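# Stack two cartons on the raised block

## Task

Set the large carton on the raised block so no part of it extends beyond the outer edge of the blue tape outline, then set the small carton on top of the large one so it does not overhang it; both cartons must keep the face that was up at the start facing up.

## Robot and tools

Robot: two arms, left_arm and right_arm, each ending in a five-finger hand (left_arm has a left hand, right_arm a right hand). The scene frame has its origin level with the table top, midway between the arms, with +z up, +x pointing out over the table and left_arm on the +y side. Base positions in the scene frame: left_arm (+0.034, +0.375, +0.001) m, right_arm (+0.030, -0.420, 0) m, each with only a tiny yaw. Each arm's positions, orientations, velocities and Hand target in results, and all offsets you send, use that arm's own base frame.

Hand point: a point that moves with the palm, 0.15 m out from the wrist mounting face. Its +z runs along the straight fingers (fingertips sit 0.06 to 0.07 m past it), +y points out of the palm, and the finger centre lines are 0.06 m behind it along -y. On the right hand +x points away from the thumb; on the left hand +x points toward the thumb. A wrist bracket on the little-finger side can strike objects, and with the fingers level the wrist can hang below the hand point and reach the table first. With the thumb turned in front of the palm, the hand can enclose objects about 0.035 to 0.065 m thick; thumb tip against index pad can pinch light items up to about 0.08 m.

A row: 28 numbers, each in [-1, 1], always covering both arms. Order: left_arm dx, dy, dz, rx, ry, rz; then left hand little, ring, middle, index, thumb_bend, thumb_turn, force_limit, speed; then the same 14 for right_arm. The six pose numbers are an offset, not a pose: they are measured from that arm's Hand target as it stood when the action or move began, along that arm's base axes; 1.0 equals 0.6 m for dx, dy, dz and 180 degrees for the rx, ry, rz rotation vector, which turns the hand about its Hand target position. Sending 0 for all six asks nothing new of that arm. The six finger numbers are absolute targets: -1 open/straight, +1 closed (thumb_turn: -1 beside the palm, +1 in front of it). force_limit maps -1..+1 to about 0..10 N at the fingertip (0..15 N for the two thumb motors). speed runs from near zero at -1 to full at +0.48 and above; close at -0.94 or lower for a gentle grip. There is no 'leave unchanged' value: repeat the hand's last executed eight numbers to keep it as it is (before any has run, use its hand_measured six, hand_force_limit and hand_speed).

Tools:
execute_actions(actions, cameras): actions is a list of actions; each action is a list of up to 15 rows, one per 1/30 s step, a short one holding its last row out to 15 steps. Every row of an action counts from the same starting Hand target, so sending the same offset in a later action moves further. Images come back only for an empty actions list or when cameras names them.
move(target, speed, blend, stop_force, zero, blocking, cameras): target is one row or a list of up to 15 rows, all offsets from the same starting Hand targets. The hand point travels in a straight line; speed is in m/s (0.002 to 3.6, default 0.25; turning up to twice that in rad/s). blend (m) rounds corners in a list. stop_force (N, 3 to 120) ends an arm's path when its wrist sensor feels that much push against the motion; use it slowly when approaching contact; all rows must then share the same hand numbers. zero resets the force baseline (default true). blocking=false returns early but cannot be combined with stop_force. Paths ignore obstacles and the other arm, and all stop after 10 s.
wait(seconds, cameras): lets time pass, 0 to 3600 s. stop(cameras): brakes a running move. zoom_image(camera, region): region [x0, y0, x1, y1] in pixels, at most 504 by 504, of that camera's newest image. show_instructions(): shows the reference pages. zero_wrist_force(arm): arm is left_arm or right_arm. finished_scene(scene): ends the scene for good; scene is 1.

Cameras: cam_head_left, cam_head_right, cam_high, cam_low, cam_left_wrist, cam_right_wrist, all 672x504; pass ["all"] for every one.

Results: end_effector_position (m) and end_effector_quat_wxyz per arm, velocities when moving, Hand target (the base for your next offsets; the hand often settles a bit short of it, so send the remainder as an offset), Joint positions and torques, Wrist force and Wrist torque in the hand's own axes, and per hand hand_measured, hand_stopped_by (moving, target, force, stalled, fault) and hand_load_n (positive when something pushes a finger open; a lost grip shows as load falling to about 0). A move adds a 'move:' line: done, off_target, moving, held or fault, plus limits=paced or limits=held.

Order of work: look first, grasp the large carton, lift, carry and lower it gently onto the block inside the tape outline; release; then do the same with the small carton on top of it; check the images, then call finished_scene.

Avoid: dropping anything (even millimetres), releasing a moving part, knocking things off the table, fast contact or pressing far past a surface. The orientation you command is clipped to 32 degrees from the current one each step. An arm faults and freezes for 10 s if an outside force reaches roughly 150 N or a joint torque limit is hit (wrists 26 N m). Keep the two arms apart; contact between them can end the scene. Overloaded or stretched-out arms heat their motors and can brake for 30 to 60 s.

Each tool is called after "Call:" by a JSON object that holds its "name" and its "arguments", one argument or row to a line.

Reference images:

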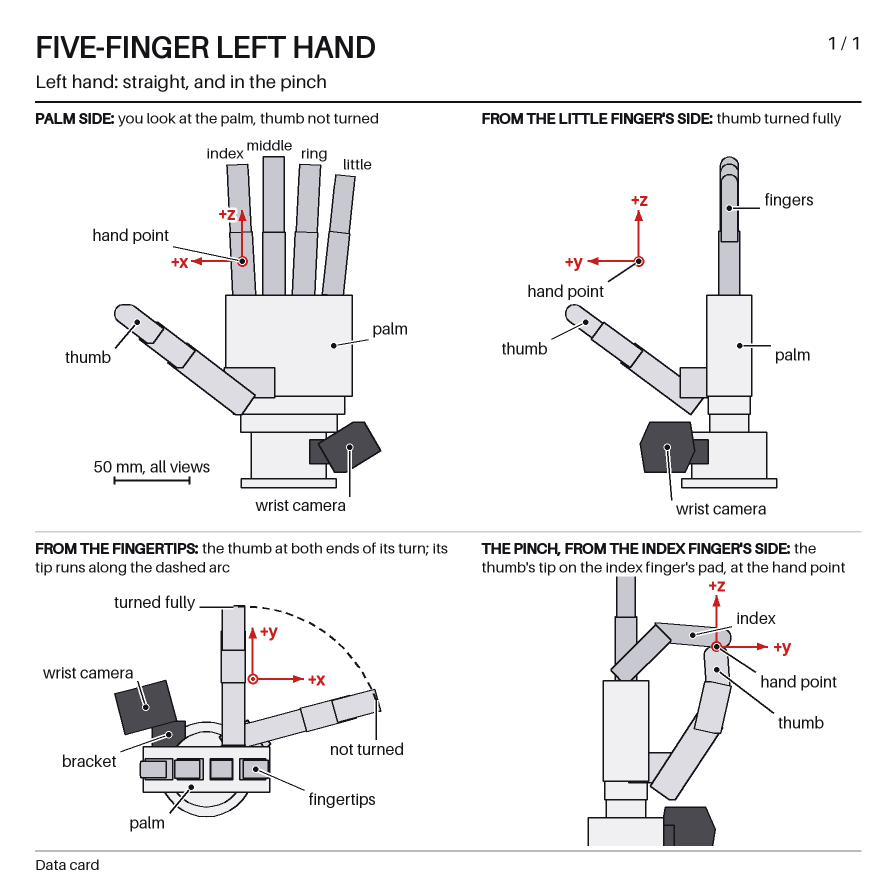

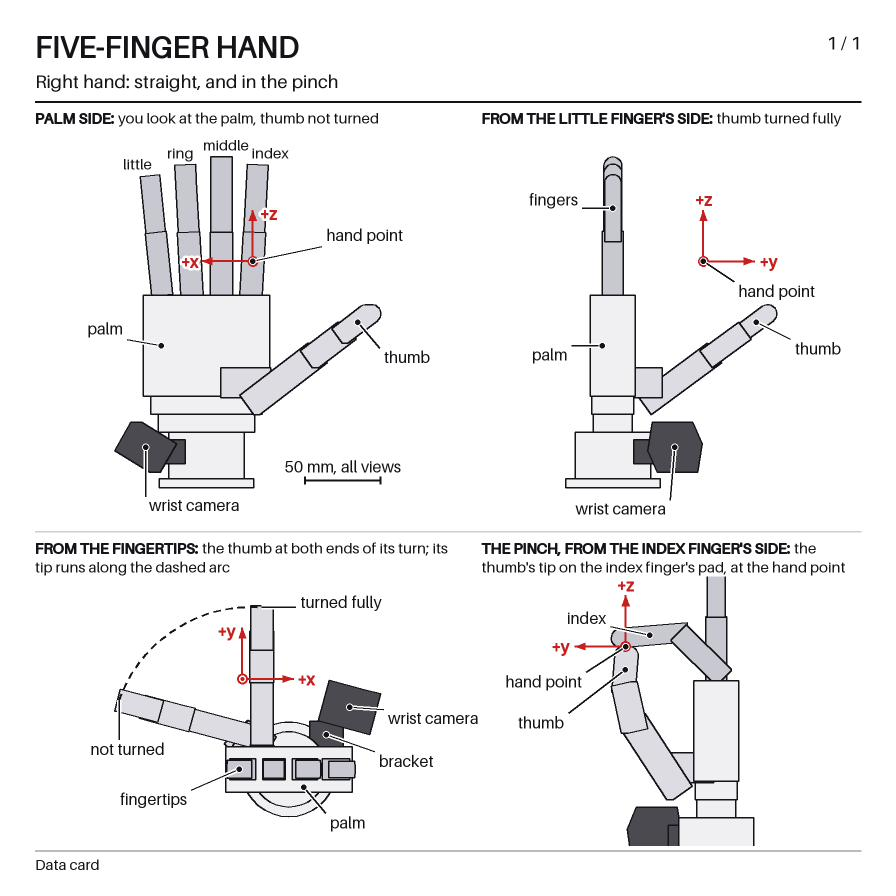

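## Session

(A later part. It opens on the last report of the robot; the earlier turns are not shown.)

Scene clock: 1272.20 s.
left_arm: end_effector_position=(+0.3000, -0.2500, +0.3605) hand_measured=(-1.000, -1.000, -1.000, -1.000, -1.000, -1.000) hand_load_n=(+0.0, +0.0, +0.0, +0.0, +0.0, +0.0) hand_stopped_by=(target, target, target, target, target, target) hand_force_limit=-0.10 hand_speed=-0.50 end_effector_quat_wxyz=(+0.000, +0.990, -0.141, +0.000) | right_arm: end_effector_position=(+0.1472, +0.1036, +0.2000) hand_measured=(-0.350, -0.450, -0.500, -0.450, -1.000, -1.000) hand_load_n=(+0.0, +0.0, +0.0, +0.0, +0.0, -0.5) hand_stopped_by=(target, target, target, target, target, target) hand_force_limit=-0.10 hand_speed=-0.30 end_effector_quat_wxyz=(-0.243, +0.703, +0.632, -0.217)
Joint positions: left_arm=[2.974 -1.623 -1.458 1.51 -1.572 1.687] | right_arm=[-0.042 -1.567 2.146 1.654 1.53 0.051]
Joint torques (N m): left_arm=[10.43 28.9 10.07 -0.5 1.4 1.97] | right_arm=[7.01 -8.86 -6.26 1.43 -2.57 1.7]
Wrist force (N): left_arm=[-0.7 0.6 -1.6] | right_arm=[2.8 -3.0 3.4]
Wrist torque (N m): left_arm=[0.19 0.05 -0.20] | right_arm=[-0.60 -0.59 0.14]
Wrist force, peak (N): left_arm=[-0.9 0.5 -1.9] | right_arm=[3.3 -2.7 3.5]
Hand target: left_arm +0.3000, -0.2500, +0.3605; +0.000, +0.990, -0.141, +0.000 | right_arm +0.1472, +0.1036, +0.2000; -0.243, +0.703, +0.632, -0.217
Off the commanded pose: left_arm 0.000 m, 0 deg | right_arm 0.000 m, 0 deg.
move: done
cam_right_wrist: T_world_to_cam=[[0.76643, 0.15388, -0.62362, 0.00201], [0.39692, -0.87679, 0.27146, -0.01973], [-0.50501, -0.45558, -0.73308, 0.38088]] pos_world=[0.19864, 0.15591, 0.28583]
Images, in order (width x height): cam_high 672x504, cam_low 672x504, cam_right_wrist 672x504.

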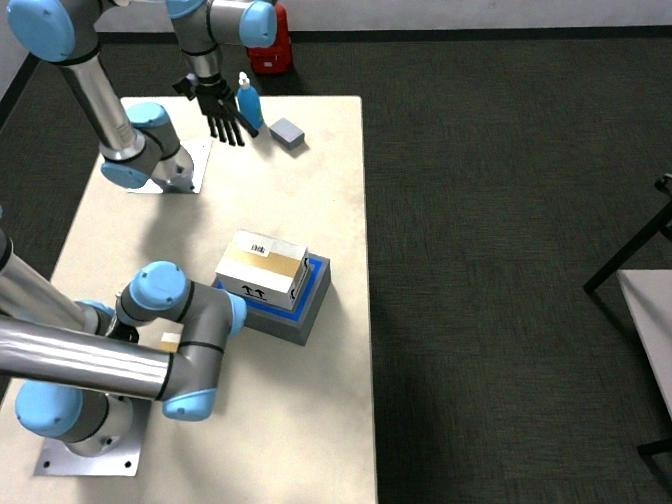

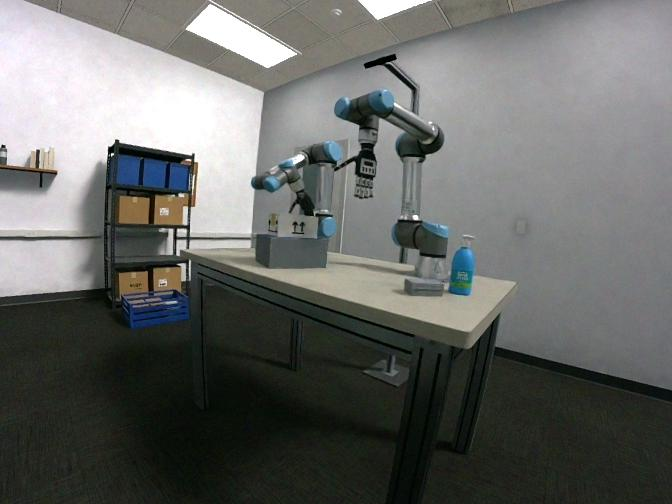

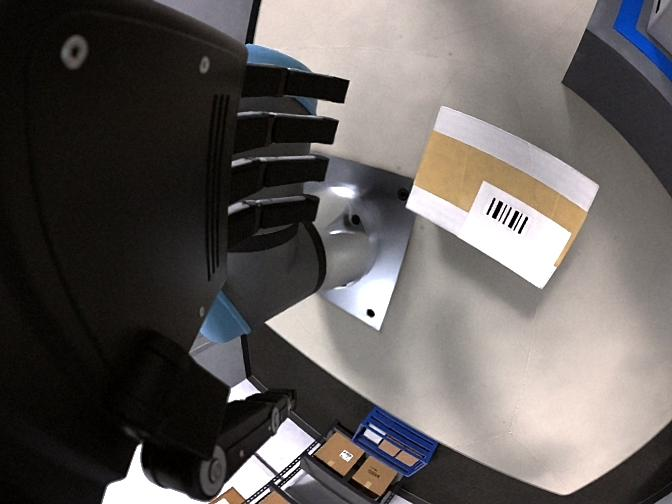

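Call:
{"name": "move", "arguments": {
  "target": [0, 0, 0, 0, 0, 0, -1, -1, -1, -1, -1, -1, -0.1, -0.5, -0.003, 0.005, -0.2367, 0, 0, 0, -0.35, -0.45, -0.5, -0.45, -1, -1, -0.1, -0.3],
  "speed": 0.08,
  "stop_force": 12,
  "cameras": ["cam_high", "cam_right_wrist"]
}}

Call:
{"name": "zoom_image", "arguments": {
  "camera": "cam_right_wrist",
  "region": [220, 0, 672, 400]
}}

Scene clock: 1296.53 s.
left_arm: end_effector_position=(+0.3000, -0.2500, +0.3605) hand_measured=(-1.000, -1.000, -1.000, -1.000, -1.000, -1.000) hand_load_n=(+0.0, +0.0, +0.0, +0.0, +0.0, +0.0) hand_stopped_by=(target, target, target, target, target, target) hand_force_limit=-0.10 hand_speed=-0.50 end_effector_quat_wxyz=(+0.000, +0.990, -0.141, +0.000) | right_arm: end_effector_position=(+0.1454, +0.1066, +0.0580) hand_measured=(-0.350, -0.450, -0.500, -0.450, -1.000, -1.000) hand_load_n=(+0.0, +0.0, +0.0, +0.0, -0.5, +0.0) hand_stopped_by=(target, target, target, target, target, target) hand_force_limit=-0.10 hand_speed=-0.30 end_effector_quat_wxyz=(-0.243, +0.703, +0.632, -0.217)
Joint positions: left_arm=[2.974 -1.623 -1.458 1.51 -1.572 1.687] | right_arm=[-0.03 -1.264 2.296 1.201 1.523 0.06]
Joint torques (N m): left_arm=[10.78 28.68 9.01 -0.65 1.23 2.09] | right_arm=[7.16 -14.58 -0.21 1.51 -2.49 1.77]
Wrist force (N): left_arm=[-0.8 0.4 -1.4] | right_arm=[3.1 -3.0 3.4]
Wrist torque (N m): left_arm=[0.14 0.08 -0.20] | right_arm=[-0.61 -0.65 0.14]
Wrist force, peak (N): left_arm=[-1.0 0.7 -1.9] | right_arm=[3.4 -3.1 3.4]
Hand target: left_arm +0.3000, -0.2500, +0.3605; +0.000, +0.990, -0.141, +0.000 | right_arm +0.1454, +0.1066, +0.0580; -0.243, +0.703, +0.632, -0.217
Off the commanded pose: left_arm 0.000 m, 0 deg | right_arm 0.000 m, 0 deg.
move: done
cam_right_wrist: T_world_to_cam=[[0.76643, 0.15378, -0.62365, -0.0856], [0.39684, -0.87682, 0.27148, 0.02218], [-0.50509, -0.45555, -0.73305, 0.27725]] pos_world=[0.19684, 0.15891, 0.14383]

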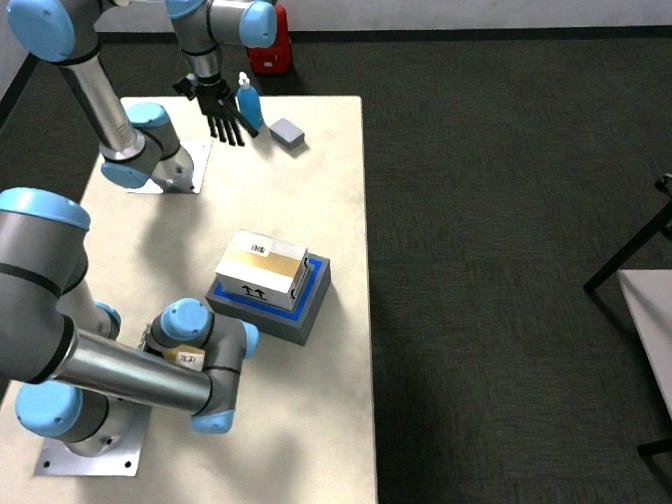

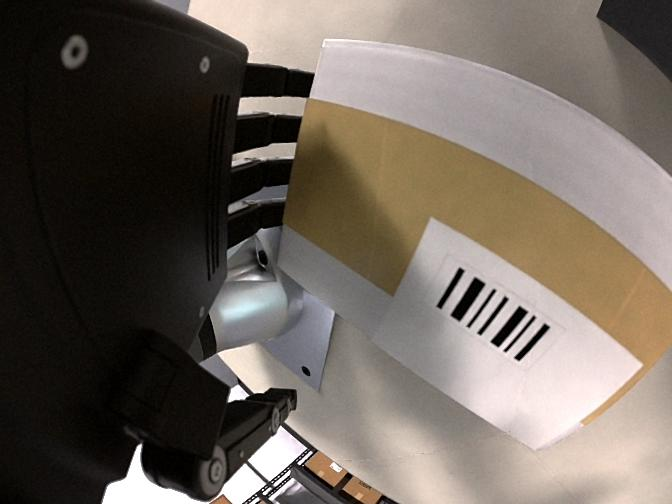

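Scaled by 1.115 from the camera's image (finer frame: 960x720).

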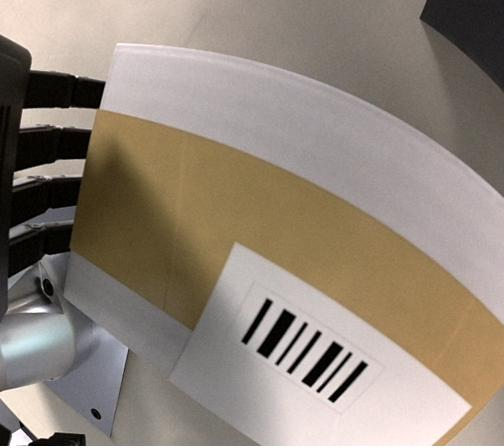

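Call:
{"name": "move", "arguments": {
  "target": [
    [0, 0, 0, 0, 0, 0, -1, -1, -1, -1, -1, -1, -0.1, -0.5, 0.0653, -0.0052, 0, 0, 0, 0, -0.35, -0.45, -0.5, -0.45, -1, -1, -0.1, -0.3],
    [0, 0, 0, 0, 0, 0, -1, -1, -1, -1, -1, -1, -0.1, -0.5, 0.1, -0.0173, 0, 0, 0, -0.0306, -0.35, -0.45, -0.5, -0.45, -1, -1, -0.1, -0.3],
    [0, 0, 0, 0, 0, 0, -1, -1, -1, -1, -1, -1, -0.1, -0.5, 0.1323, -0.0335, 0, 0, 0, -0.0639, -0.35, -0.45, -0.5, -0.45, -1, -1, -0.1, -0.3],
    [0, 0, 0, 0, 0, 0, -1, -1, -1, -1, -1, -1, -0.1, -0.5, 0.1628, -0.053, 0, 0, 0, -0.0972, -0.35, -0.45, -0.5, -0.45, -1, -1, -0.1, -0.3],
    [0, 0, 0, 0, 0, 0, -1, -1, -1, -1, -1, -1, -0.1, -0.5, 0.178, -0.0598, 0, 0, 0, -0.0972, -0.35, -0.45, -0.5, -0.45, -1, -1, -0.1, -0.3]
  ],
  "speed": 0.04,
  "blend": 0.006,
  "cameras": ["cam_high", "cam_right_wrist"]
}}

Scene clock: 1327.60 s.
left_arm: end_effector_position=(+0.3000, -0.2500, +0.3605) hand_measured=(-1.000, -1.000, -1.000, -1.000, -1.000, -1.000) hand_load_n=(+0.0, +0.0, +0.0, +0.0, +0.0, +0.0) hand_stopped_by=(target, target, target, target, target, target) hand_force_limit=-0.10 hand_speed=-0.50 end_effector_quat_wxyz=(+0.000, +0.990, -0.141, +0.000) | right_arm: end_effector_position=(+0.2521, +0.0707, +0.0580) hand_measured=(-0.350, -0.450, -0.500, -0.450, -1.000, -1.000) hand_load_n=(+1.5, +0.0, +0.0, +1.0, -0.5, +0.0) hand_stopped_by=(target, target, target, target, target, target) hand_force_limit=-0.10 hand_speed=-0.30 end_effector_quat_wxyz=(-0.273, +0.791, +0.518, -0.178)
Joint positions: left_arm=[2.974 -1.623 -1.458 1.51 -1.572 1.687] | right_arm=[-0.219 -1.121 2.047 1.299 1.451 0.153]
Joint torques (N m): left_arm=[10.72 28.57 9.43 -0.61 1.29 2.04] | right_arm=[-6.94 -22.75 -16.64 3.64 2.55 -1.9]
Wrist force (N): left_arm=[-0.8 0.6 -1.7] | right_arm=[3.0 -6.6 3.3]
Wrist torque (N m): left_arm=[0.18 0.07 -0.20] | right_arm=[-0.68 -0.59 0.17]
Wrist force, peak (N): left_arm=[-1.0 0.6 -1.9] | right_arm=[4.1 -8.3 2.6]
Hand target: left_arm +0.3000, -0.2500, +0.3605; +0.000, +0.990, -0.141, +0.000 | right_arm +0.2522, +0.0707, +0.0580; -0.273, +0.791, +0.518, -0.178
Off the commanded pose: left_arm 0.000 m, 0 deg | right_arm 0.000 m, 0 deg.
move: done; blend cut to 0.005 m at target 4
cam_right_wrist: T_world_to_cam=[[0.77724, -0.08366, -0.62362, -0.14787], [0.11496, -0.95556, 0.27148, 0.02496], [-0.61861, -0.28269, -0.73308, 0.33123]] pos_world=[0.31696, 0.10512, 0.14383]

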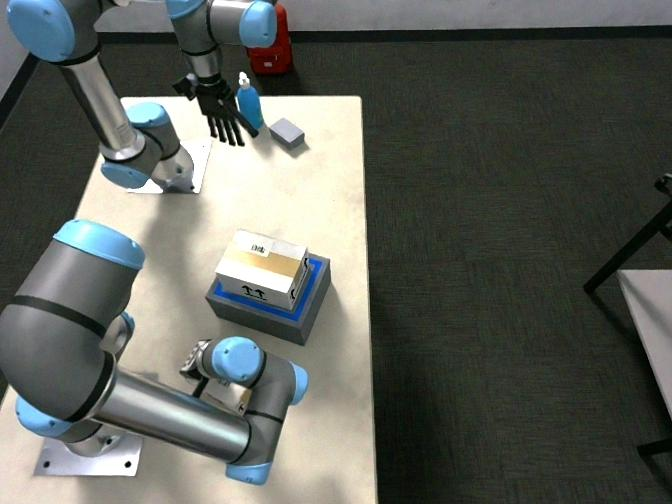

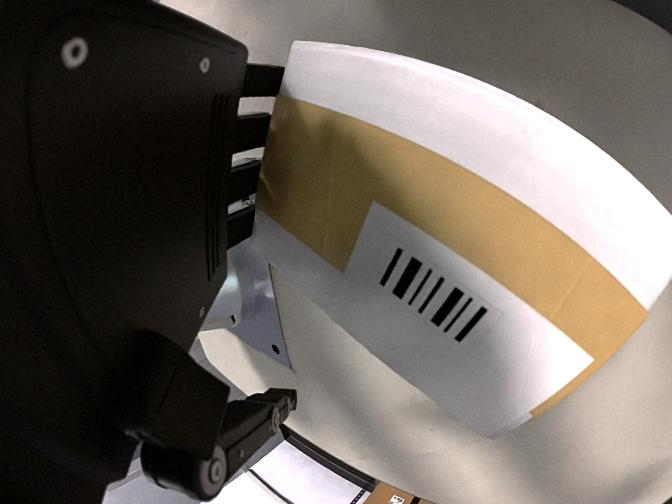

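Call:
{"name": "move", "arguments": {
  "target": [
    [0, 0, 0, 0, 0, 0, -1, -1, -1, -1, -1, -1, -0.1, -0.5, -0.0228, 0.01, 0.01, 0, 0, 0, -0.35, -0.45, -0.5, -0.45, -1, -1, -0.1, -0.3],
    [0, 0, 0, 0, 0, 0, -1, -1, -1, -1, -1, -1, -0.1, -0.5, -0.03, 0.01, 0.3333, 0, 0, 0, -0.35, -0.45, -0.5, -0.45, -1, -1, -0.1, -0.3]
  ],
  "speed": 0.2,
  "blend": 0.003,
  "cameras": ["cam_high", "cam_right_wrist"]
}}

Call:
{"name": "zoom_image", "arguments": {
  "camera": "cam_right_wrist",
  "region": [220, 0, 672, 400]
}}

Call:
{"name": "zoom_image", "arguments": {
  "camera": "cam_high",
  "region": [150, 240, 350, 440]
}}

Scene clock: 1336.17 s.
left_arm: end_effector_position=(+0.3000, -0.2500, +0.3605) hand_measured=(-1.000, -1.000, -1.000, -1.000, -1.000, -1.000) hand_load_n=(+0.0, +0.0, +0.0, +0.0, +0.0, +0.0) hand_stopped_by=(target, target, target, target, target, target) hand_force_limit=-0.10 hand_speed=-0.50 end_effector_quat_wxyz=(+0.000, +0.990, -0.141, +0.000) | right_arm: end_effector_position=(+0.2342, +0.0767, +0.2580) hand_measured=(-0.350, -0.450, -0.500, -0.450, -1.000, -1.000) hand_load_n=(+0.0, +0.0, +0.0, +0.0, +0.0, +0.0) hand_stopped_by=(target, target, target, target, target, target) hand_force_limit=-0.10 hand_speed=-0.30 end_effector_quat_wxyz=(-0.273, +0.791, +0.518, -0.178)
Joint positions: left_arm=[2.974 -1.623 -1.458 1.51 -1.572 1.687] | right_arm=[-0.213 -1.472 1.876 1.821 1.448 0.157]
Joint torques (N m): left_arm=[11.02 28.45 8.86 -0.62 1.23 2.06] | right_arm=[-6.61 -29.3 -23.03 3.97 2.18 -1.89]
Wrist force (N): left_arm=[-1.0 0.4 -1.6] | right_arm=[3.2 -3.1 3.3]
Wrist torque (N m): left_arm=[0.15 0.10 -0.21] | right_arm=[-0.63 -0.64 0.30]
Wrist force, peak (N): left_arm=[-1.0 0.8 -1.8] | right_arm=[3.0 -7.1 3.4]
Hand target: left_arm +0.3000, -0.2500, +0.3605; +0.000, +0.990, -0.141, +0.000 | right_arm +0.2342, +0.0767, +0.2580; -0.273, +0.791, +0.518, -0.178
Off the commanded pose: left_arm 0.000 m, 0 deg | right_arm 0.000 m, 0 deg.
move: done
cam_right_wrist: T_world_to_cam=[[0.77719, -0.08368, -0.62367, -0.00868], [0.11496, -0.95556, 0.27147, -0.0215], [-0.61867, -0.28268, -0.73303, 0.46834]] pos_world=[0.29896, 0.11112, 0.34373]

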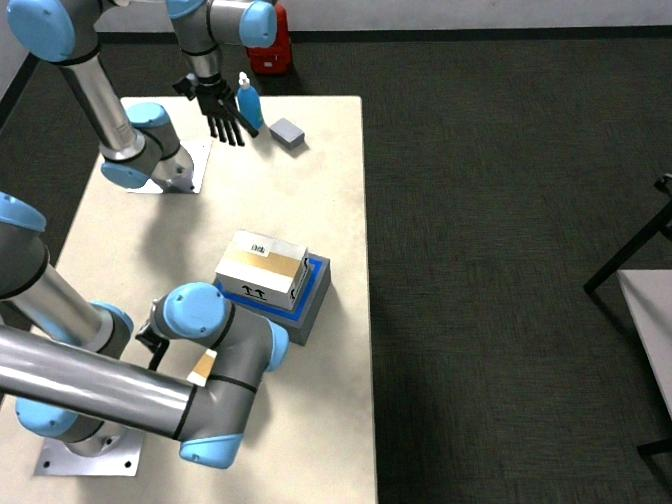

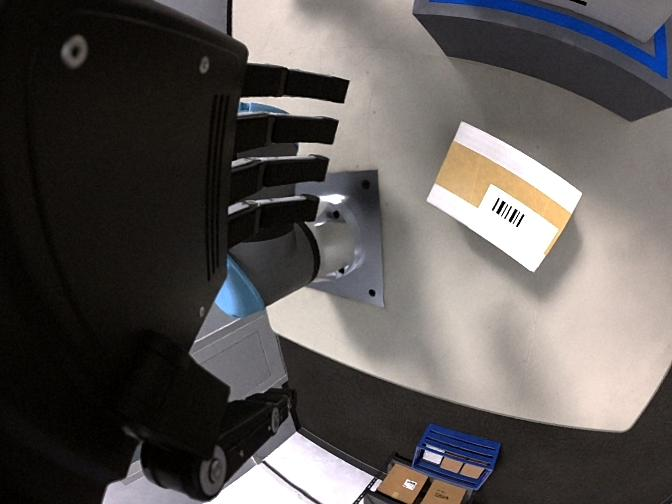

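Scaled by 1.115 from the camera's image (finer frame: 960x720).

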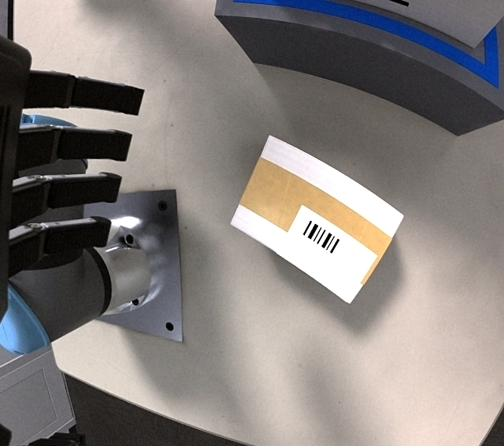

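Scaled by 2.520.

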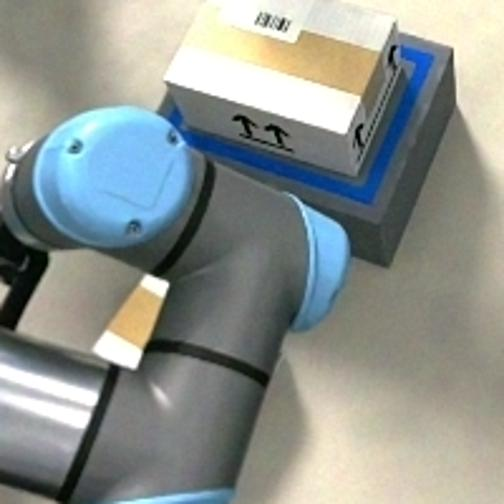

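Call:
{"name": "move", "arguments": {
  "target": [
    [0, 0, 0, 0, 0, 0, -1, -1, -1, -1, -1, -1, -0.1, -0.5, 0.1117, -0.0765, -0.0133, 0.0992, -0.2754, 0.4527, -0.35, -0.45, -0.5, -0.45, -1, -1, -0.1, -0.3],
    [0.06, -0.6177, -0.1275, -0.0521, 0.0197, -0.0497, -0.35, -0.45, -0.5, -0.45, -1, -1, -0.1, -0.3, 0.1117, -0.0765, -0.0133, 0.0992, -0.2754, 0.4527, -0.35, -0.45, -0.5, -0.45, -1, -1, -0.1, -0.3]
  ],
  "speed": 0.25,
  "cameras": ["all"]
}}

Call:
{"name": "zoom_image", "arguments": {
  "camera": "cam_left_wrist",
  "region": [60, 0, 460, 400]
}}

Call:
{"name": "zoom_image", "arguments": {
  "camera": "cam_right_wrist",
  "region": [220, 0, 620, 400]
}}

Scene clock: 1455.63 s.
left_arm: end_effector_position=(+0.3360, -0.6206, +0.2840) hand_measured=(-0.350, -0.450, -0.500, -0.450, -1.000, -1.000) hand_load_n=(+0.0, +0.0, +0.0, +0.0, +0.0, +0.0) hand_stopped_by=(target, target, target, target, target, target) hand_force_limit=-0.10 hand_speed=-0.30 end_effector_quat_wxyz=(+0.085, +0.972, -0.217, -0.019) | right_arm: end_effector_position=(+0.3012, +0.0308, +0.2500) hand_measured=(-0.350, -0.450, -0.500, -0.450, -1.000, -1.000) hand_load_n=(+0.0, +0.0, +0.0, +0.0, +0.0, +0.0) hand_stopped_by=(target, target, target, target, target, target) hand_force_limit=-0.10 hand_speed=-0.30 end_effector_quat_wxyz=(+0.020, +0.229, +0.970, +0.085)
Joint positions: left_arm=[2.386 -2.45 -0.455 1.389 -1.406 1.251] | right_arm=[-0.815 -1.784 2.036 1.378 1.407 -1.927]
Joint torques (N m): left_arm=[-9.26 47.65 25.9 -3.18 -0.39 1.94] | right_arm=[-6.91 -5.36 -10.68 1.53 -2.85 -1.82]
Wrist force (N): left_arm=[-0.6 0.5 -2.0] | right_arm=[2.5 -2.3 2.5]
Wrist torque (N m): left_arm=[0.17 0.04 -0.05] | right_arm=[-0.47 -0.51 0.25]
Wrist force, peak (N): left_arm=[-1.4 -0.4 -2.1] | right_arm=[3.4 -3.4 3.4]
Hand target: left_arm +0.3360, -0.6206, +0.2840; +0.085, +0.972, -0.217, -0.019 | right_arm +0.3012, +0.0308, +0.2500; +0.020, +0.229, +0.970, +0.085
Off the commanded pose: left_arm 0.000 m, 0 deg | right_arm 0.000 m, 0 deg.
move: done
cam_left_wrist: T_world_to_cam=[[0.61252, 0.78176, -0.11693, 0.31031], [0.6939, -0.46093, 0.55321, -0.67692], [0.37858, -0.41999, -0.82479, -0.04192]] pos_world=[0.29551, -0.57221, 0.37619]
cam_right_wrist: T_world_to_cam=[[0.22095, 0.96566, 0.13666, -0.12453], [0.79697, -0.25954, 0.54541, -0.36625], [0.56215, -0.01159, -0.82695, 0.15046]] pos_world=[0.23482, 0.02694, 0.3412]

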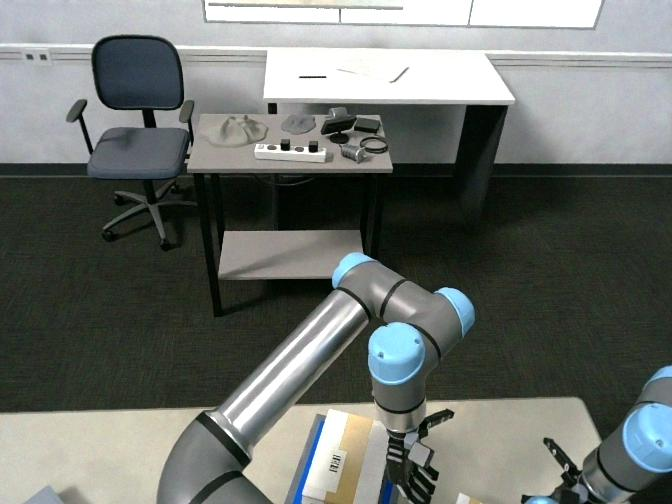

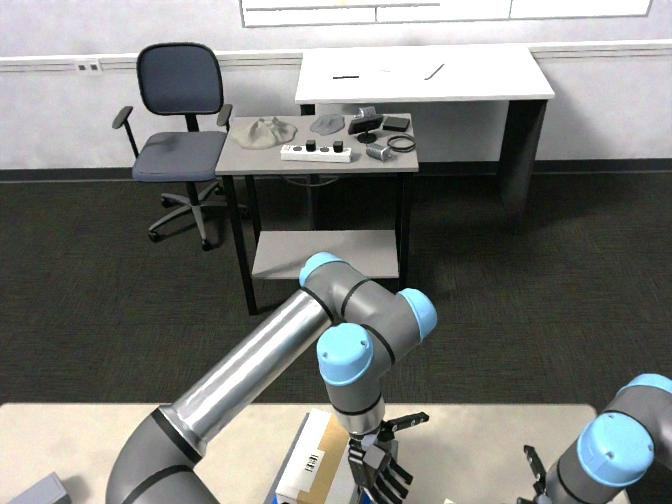

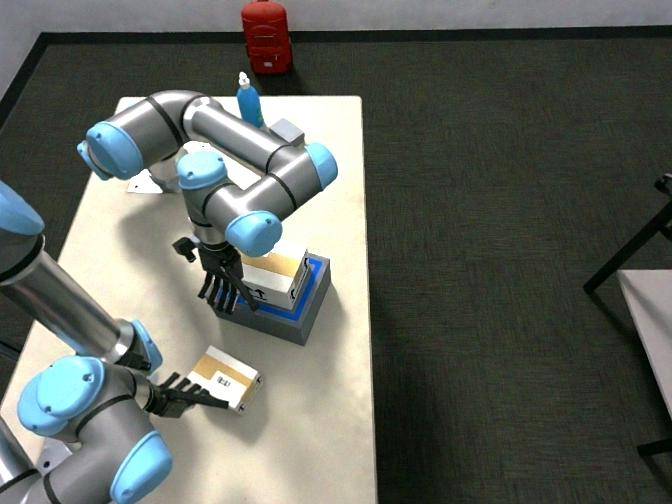

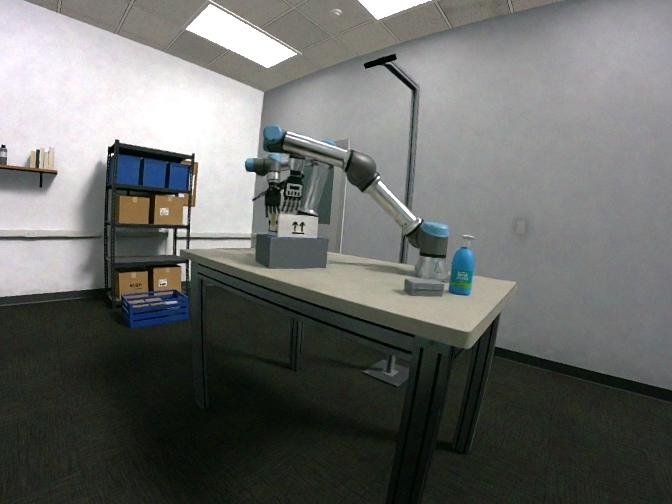

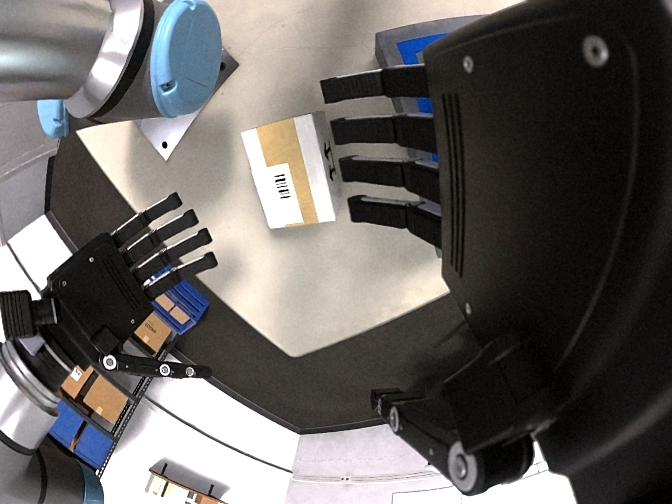

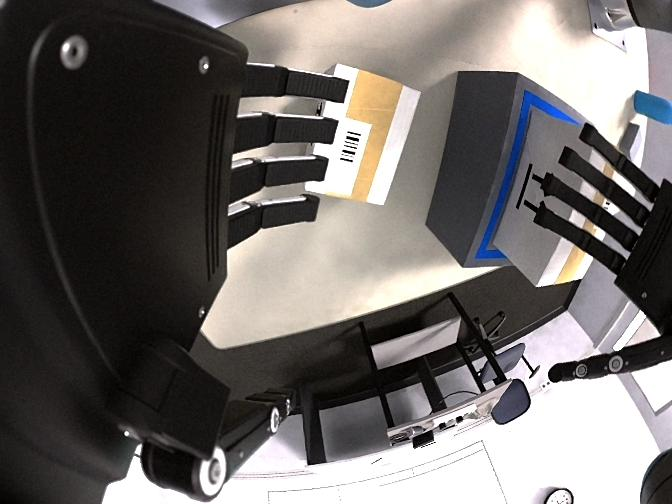

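Scaled by 1.260 from the camera's image (finer frame: 960x720).

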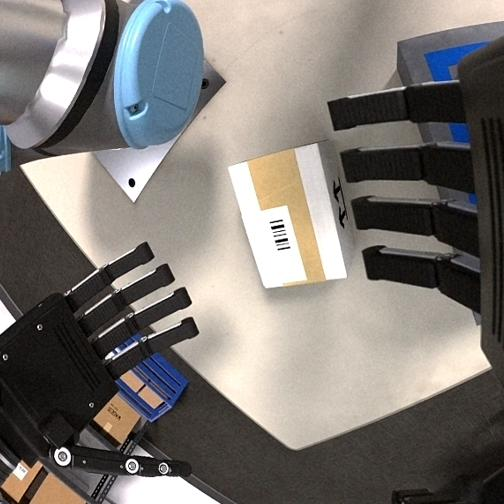

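Scaled by 1.260 from the camera's image (finer frame: 960x720).

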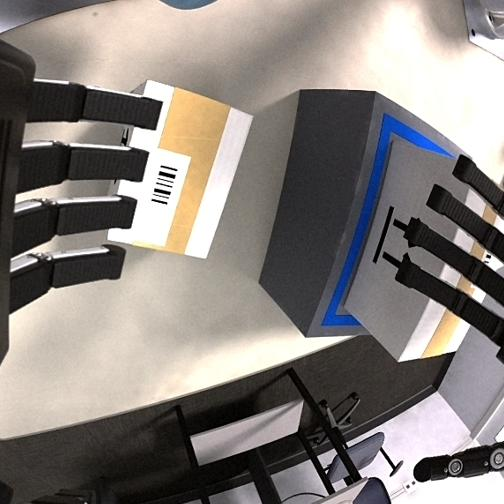

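Call:
{"name": "zoom_image", "arguments": {
  "camera": "cam_high",
  "region": [150, 320, 290, 440]
}}

Scaled by 3.600.

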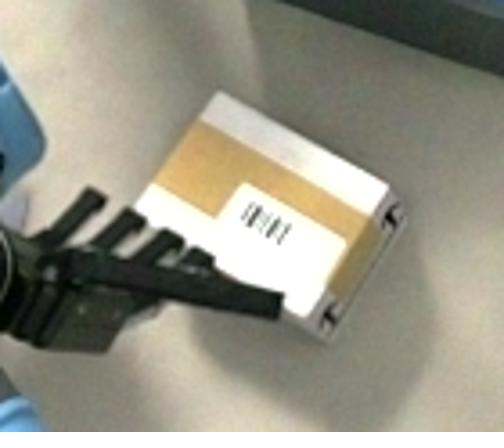

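Call:
{"name": "move", "arguments": {
  "target": [
    [0.0638, -0.0618, -0.225, 0, 0, 0, -0.35, -0.45, -0.5, -0.45, -1, -1, -0.1, -0.3, 0, 0, -0.15, 0, 0, 0, -0.35, -0.45, -0.5, -0.45, -1, -1, -0.1, -0.3],
    [0.0497, -0.092, -0.2982, 0, 0, 0, -0.35, -0.45, -0.5, -0.45, -1, -1, -0.1, -0.3, 0, 0, -0.2398, 0, 0, 0, -0.35, -0.45, -0.5, -0.45, -1, -1, -0.1, -0.3]
  ],
  "speed": 0.12,
  "blend": 0.01,
  "cameras": ["cam_high", "cam_left_wrist", "cam_right_wrist", "cam_head_left"]
}}

Call:
{"name": "zoom_image", "arguments": {
  "camera": "cam_high",
  "region": [150, 280, 330, 440]
}}

Scene clock: 1499.60 s.
left_arm: end_effector_position=(+0.3658, -0.6758, +0.1051) hand_measured=(-0.350, -0.450, -0.500, -0.450, -1.000, -1.000) hand_load_n=(+0.0, +0.0, +0.0, +0.0, +0.0, +0.0) hand_stopped_by=(target, target, target, target, target, target) hand_force_limit=-0.10 hand_speed=-0.30 end_effector_quat_wxyz=(+0.085, +0.972, -0.217, -0.019) | right_arm: end_effector_position=(+0.3012, +0.0308, +0.1062) hand_measured=(-0.350, -0.450, -0.500, -0.450, -1.000, -1.000) hand_load_n=(+0.0, +0.0, +0.0, +0.0, +0.0, +0.5) hand_stopped_by=(target, target, target, target, target, target) hand_force_limit=-0.10 hand_speed=-0.30 end_effector_quat_wxyz=(+0.020, +0.229, +0.970, +0.085)
Joint positions: left_arm=[2.357 -2.678 -0.477 1.644 -1.407 1.221] | right_arm=[-0.815 -1.598 2.293 0.936 1.407 -1.927]
Joint torques (N m): left_arm=[-9.45 54.38 26.11 -0.48 -0.91 -1.4] | right_arm=[8.43 -6.13 -6.47 1.22 -3.02 1.63]
Wrist force (N): left_arm=[-0.8 0.6 -1.6] | right_arm=[2.4 -2.3 2.4]
Wrist torque (N m): left_arm=[0.17 0.09 -0.06] | right_arm=[-0.46 -0.49 0.09]
Wrist force, peak (N): left_arm=[-1.0 0.6 -2.7] | right_arm=[2.5 -2.2 3.1]
Hand target: left_arm +0.3658, -0.6758, +0.1051; +0.085, +0.972, -0.217, -0.019 | right_arm +0.3012, +0.0308, +0.1061; +0.020, +0.229, +0.970, +0.085
Off the commanded pose: left_arm 0.000 m, 0 deg | right_arm 0.000 m, 0 deg.
move: done
cam_left_wrist: T_world_to_cam=[[0.61252, 0.78176, -0.11693, 0.31415], [0.6939, -0.46093, 0.55321, -0.6241], [0.37858, -0.41999, -0.82479, -0.22394]] pos_world=[0.32541, -0.62731, 0.19729]
cam_right_wrist: T_world_to_cam=[[0.22094, 0.96566, 0.13667, -0.10488], [0.79694, -0.25954, 0.54546, -0.28782], [0.5622, -0.0116, -0.82692, 0.03153]] pos_world=[0.23482, 0.02694, 0.1974]
Images, in order (width x height): cam_head_left 672x504, cam_high 672x504, cam_left_wrist 672x504, cam_right_wrist 672x504.

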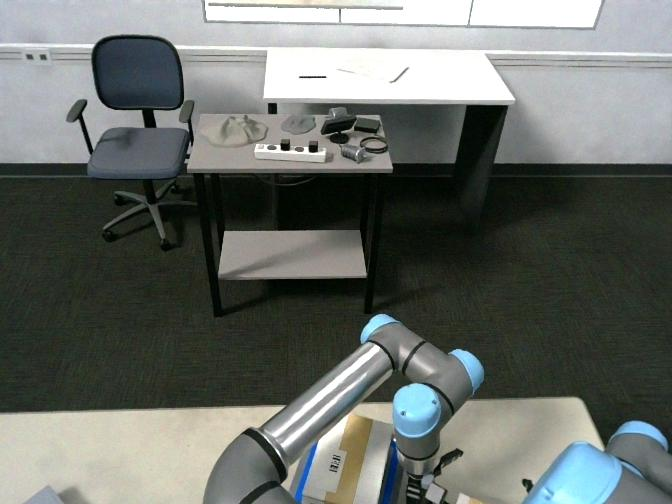

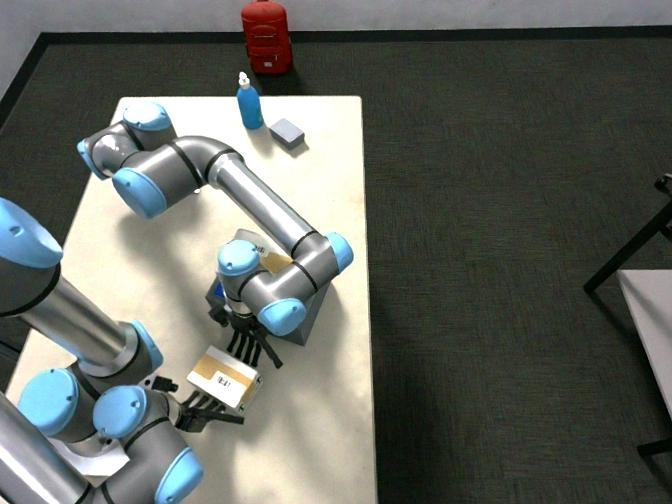

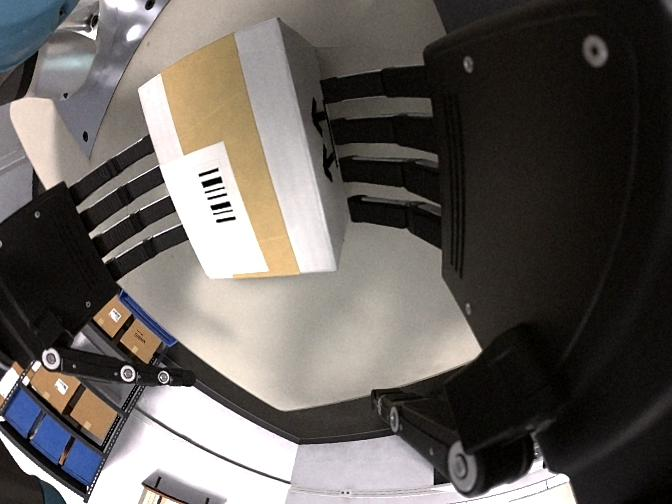

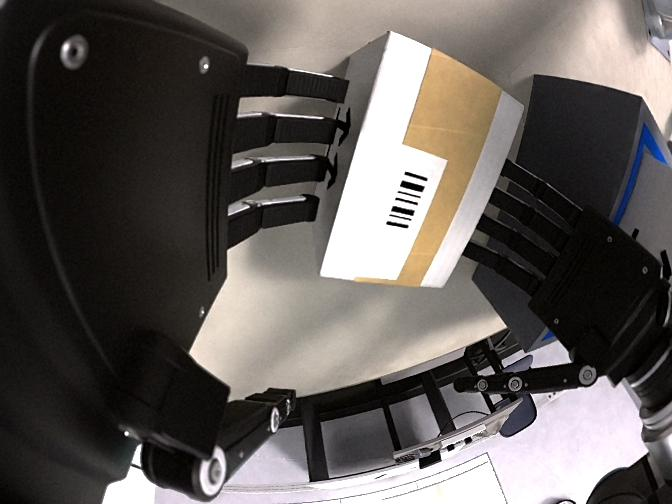

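Scaled by 2.800.

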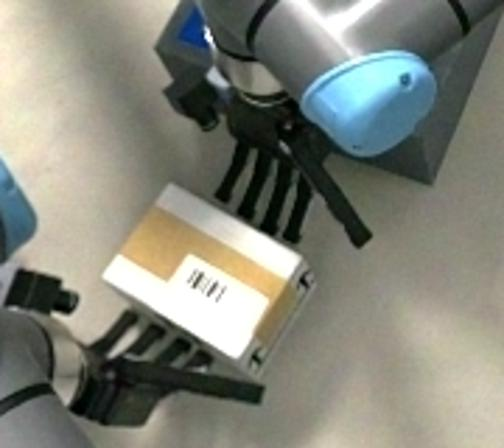

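Call:
{"name": "move", "arguments": {
  "target": [-0.0177, -0.0377, 0, 0, 0, 0, -0.35, -0.45, -0.5, -0.45, -1, -1, -0.1, -0.3, 0.0187, 0.0372, 0, 0, 0, 0, -0.35, -0.45, -0.5, -0.45, -1, -1, -0.1, -0.3],
  "speed": 0.008,
  "stop_force": 6,
  "cameras": ["cam_high", "cam_left_wrist", "cam_right_wrist"]
}}

Scene clock: 1507.97 s.
left_arm: end_effector_position=(+0.3630, -0.6819, +0.1051) hand_measured=(-0.350, -0.450, -0.500, -0.450, -1.000, -1.000) hand_load_n=(+0.0, +0.0, +0.5, +0.0, +0.0, +0.0) hand_stopped_by=(target, target, target, target, target, target) hand_force_limit=-0.10 hand_speed=-0.30 end_effector_quat_wxyz=(+0.085, +0.972, -0.217, -0.019) | right_arm: end_effector_position=(+0.3041, +0.0366, +0.1062) hand_measured=(-0.350, -0.450, -0.500, -0.450, -1.000, -1.000) hand_load_n=(+0.0, +0.0, +1.0, +0.0, +0.0, +0.0) hand_stopped_by=(target, target, target, target, target, target) hand_force_limit=-0.10 hand_speed=-0.30 end_effector_quat_wxyz=(+0.020, +0.229, +0.970, +0.085)
Joint positions: left_arm=[2.347 -2.697 -0.44 1.627 -1.408 1.211] | right_arm=[-0.784 -1.593 2.287 0.932 1.405 -1.896]
Joint torques (N m): left_arm=[7.63 66.95 9.06 0.34 2.47 2.03] | right_arm=[-6.98 -19.27 -5.02 3.7 -1.35 -1.8]
Wrist force (N): left_arm=[-1.3 -4.8 -7.0] | right_arm=[2.7 -6.5 -2.0]
Wrist torque (N m): left_arm=[0.26 -0.01 0.02] | right_arm=[-0.21 -0.39 0.13]
Wrist force, peak (N): left_arm=[0.2 -7.8 -9.5] | right_arm=[1.8 -9.7 -5.0]
Hand target: left_arm +0.3630, -0.6819, +0.1051; +0.085, +0.972, -0.217, -0.019 (not the last commanded pose) | right_arm +0.3041, +0.0366, +0.1061; +0.020, +0.229, +0.970, +0.085 (not the last commanded pose)
Off the commanded pose: left_arm 0.018 m, 0 deg | right_arm 0.019 m, 0 deg.
move: contact (left_arm, right_arm)
cam_left_wrist: T_world_to_cam=[[0.6125, 0.78178, -0.11689, 0.32071], [0.69385, -0.46088, 0.55331, -0.62487], [0.3787, -0.42001, -0.82473, -0.22546]] pos_world=[0.32251, -0.63341, 0.19729]
cam_right_wrist: T_world_to_cam=[[0.22095, 0.96566, 0.1367, -0.11102], [0.79689, -0.25956, 0.54552, -0.2886], [0.56227, -0.01159, -0.82687, 0.02986]] pos_world=[0.23772, 0.03264, 0.1973]

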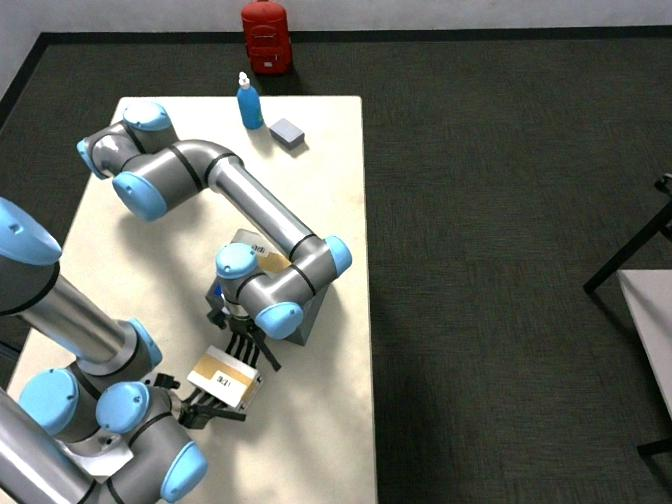

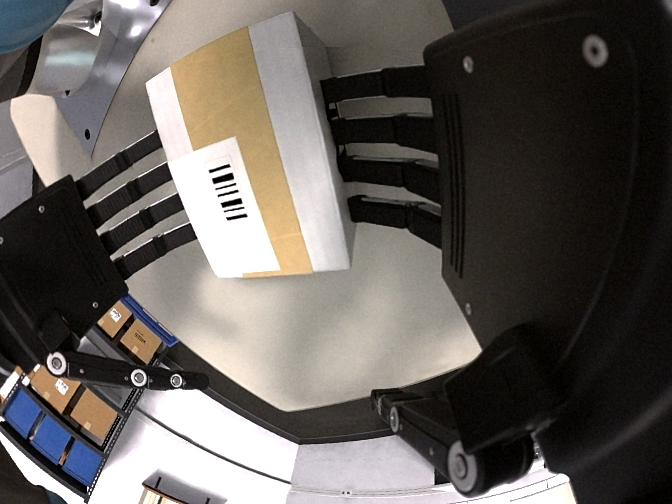

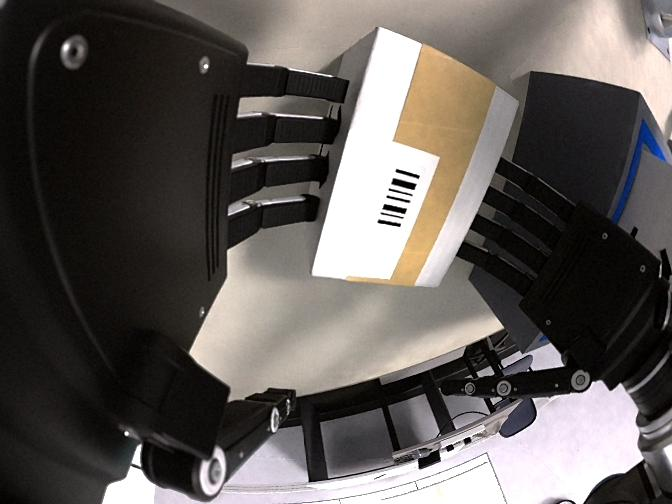

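Call:
{"name": "move", "arguments": {
  "target": [0, 0, 0, 0, 0, 0, 0.2, 0.2, 0.2, 0.2, -1, -1, -0.1, -0.95, 0, 0, 0, 0, 0, 0, 0.2, 0.2, 0.2, 0.2, -1, -1, -0.1, -0.95],
  "cameras": ["cam_high", "cam_left_wrist", "cam_right_wrist"]
}}

Scene clock: 1522.00 s.
left_arm: end_effector_position=(+0.3630, -0.6819, +0.1051) hand_measured=(-0.258, -0.404, -0.470, -0.382, -1.000, -1.000) hand_load_n=(+4.5, +3.5, +3.0, +4.5, +0.0, +0.0) hand_stopped_by=(force, force, force, force, target, target) hand_force_limit=-0.10 hand_speed=-0.95 end_effector_quat_wxyz=(+0.085, +0.972, -0.217, -0.019) | right_arm: end_effector_position=(+0.3041, +0.0365, +0.1061) hand_measured=(-0.256, -0.410, -0.488, -0.424, -1.000, -1.000) hand_load_n=(+5.0, +4.5, +4.0, +5.0, +0.0, +0.0) hand_stopped_by=(force, force, force, force, target, target) hand_force_limit=-0.10 hand_speed=-0.95 end_effector_quat_wxyz=(+0.020, +0.229, +0.970, +0.085)
Joint positions: left_arm=[2.347 -2.697 -0.44 1.627 -1.408 1.211] | right_arm=[-0.784 -1.593 2.287 0.932 1.405 -1.896]
Joint torques (N m): left_arm=[-2.86 66.15 16.56 0.35 4.46 1.82] | right_arm=[-2.21 -18.18 -6.27 3.69 -5.24 -1.9]
Wrist force (N): left_arm=[0.3 -21.9 -1.9] | right_arm=[2.3 -22.0 1.1]
Wrist torque (N m): left_arm=[0.00 0.04 0.63] | right_arm=[-0.21 -0.47 -0.31]
Wrist force, peak (N): left_arm=[0.0 -22.2 -2.3] | right_arm=[2.5 -22.1 0.9]
Hand target: left_arm +0.3630, -0.6819, +0.1051; +0.085, +0.972, -0.217, -0.019 | right_arm +0.3041, +0.0366, +0.1061; +0.020, +0.229, +0.970, +0.085
Off the commanded pose: left_arm 0.000 m, 0 deg | right_arm 0.000 m, 0 deg.
move: done
cam_left_wrist: T_world_to_cam=[[0.61249, 0.78179, -0.11688, 0.32071], [0.69388, -0.4609, 0.55327, -0.62488], [0.37867, -0.41997, -0.82476, -0.22542]] pos_world=[0.32251, -0.63341, 0.19729]
cam_right_wrist: T_world_to_cam=[[0.22101, 0.96566, 0.13659, -0.11101], [0.79695, -0.25955, 0.54543, -0.2886], [0.56215, -0.01169, -0.82695, 0.0299]] pos_world=[0.23772, 0.03264, 0.1973]

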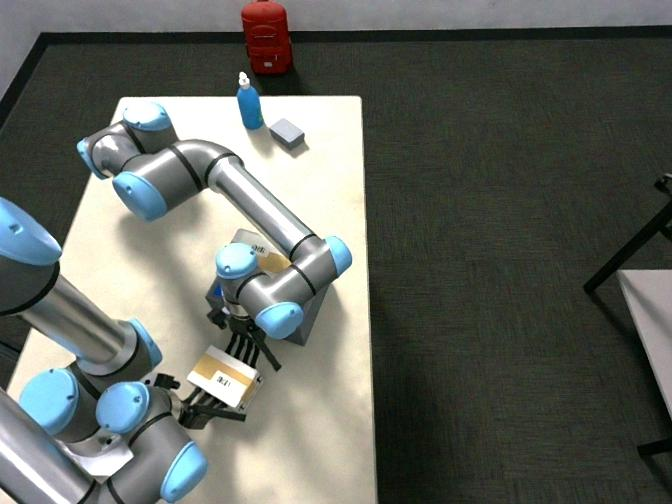

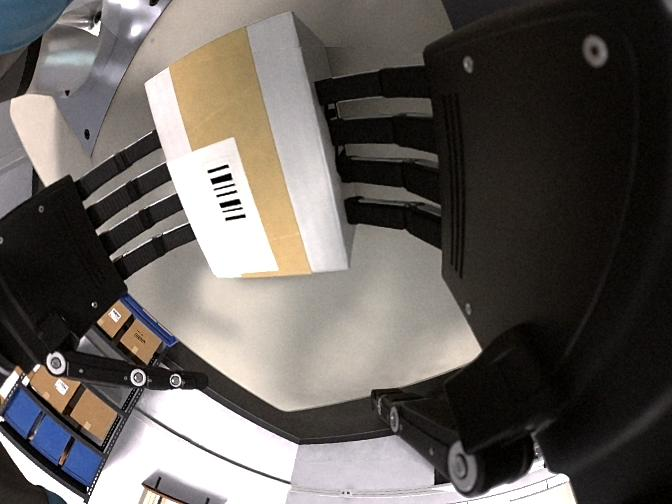

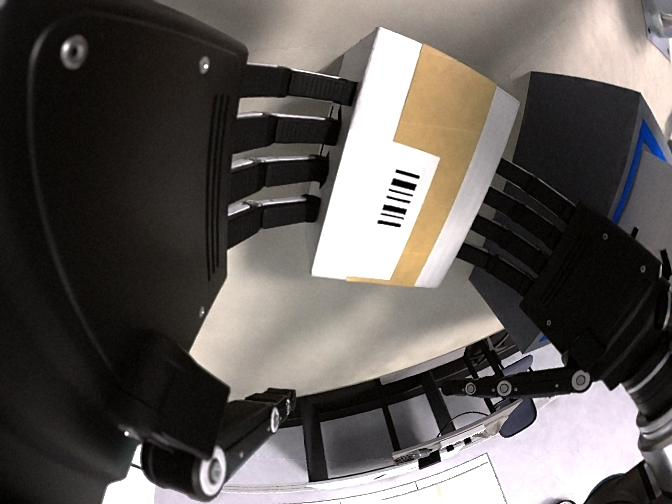

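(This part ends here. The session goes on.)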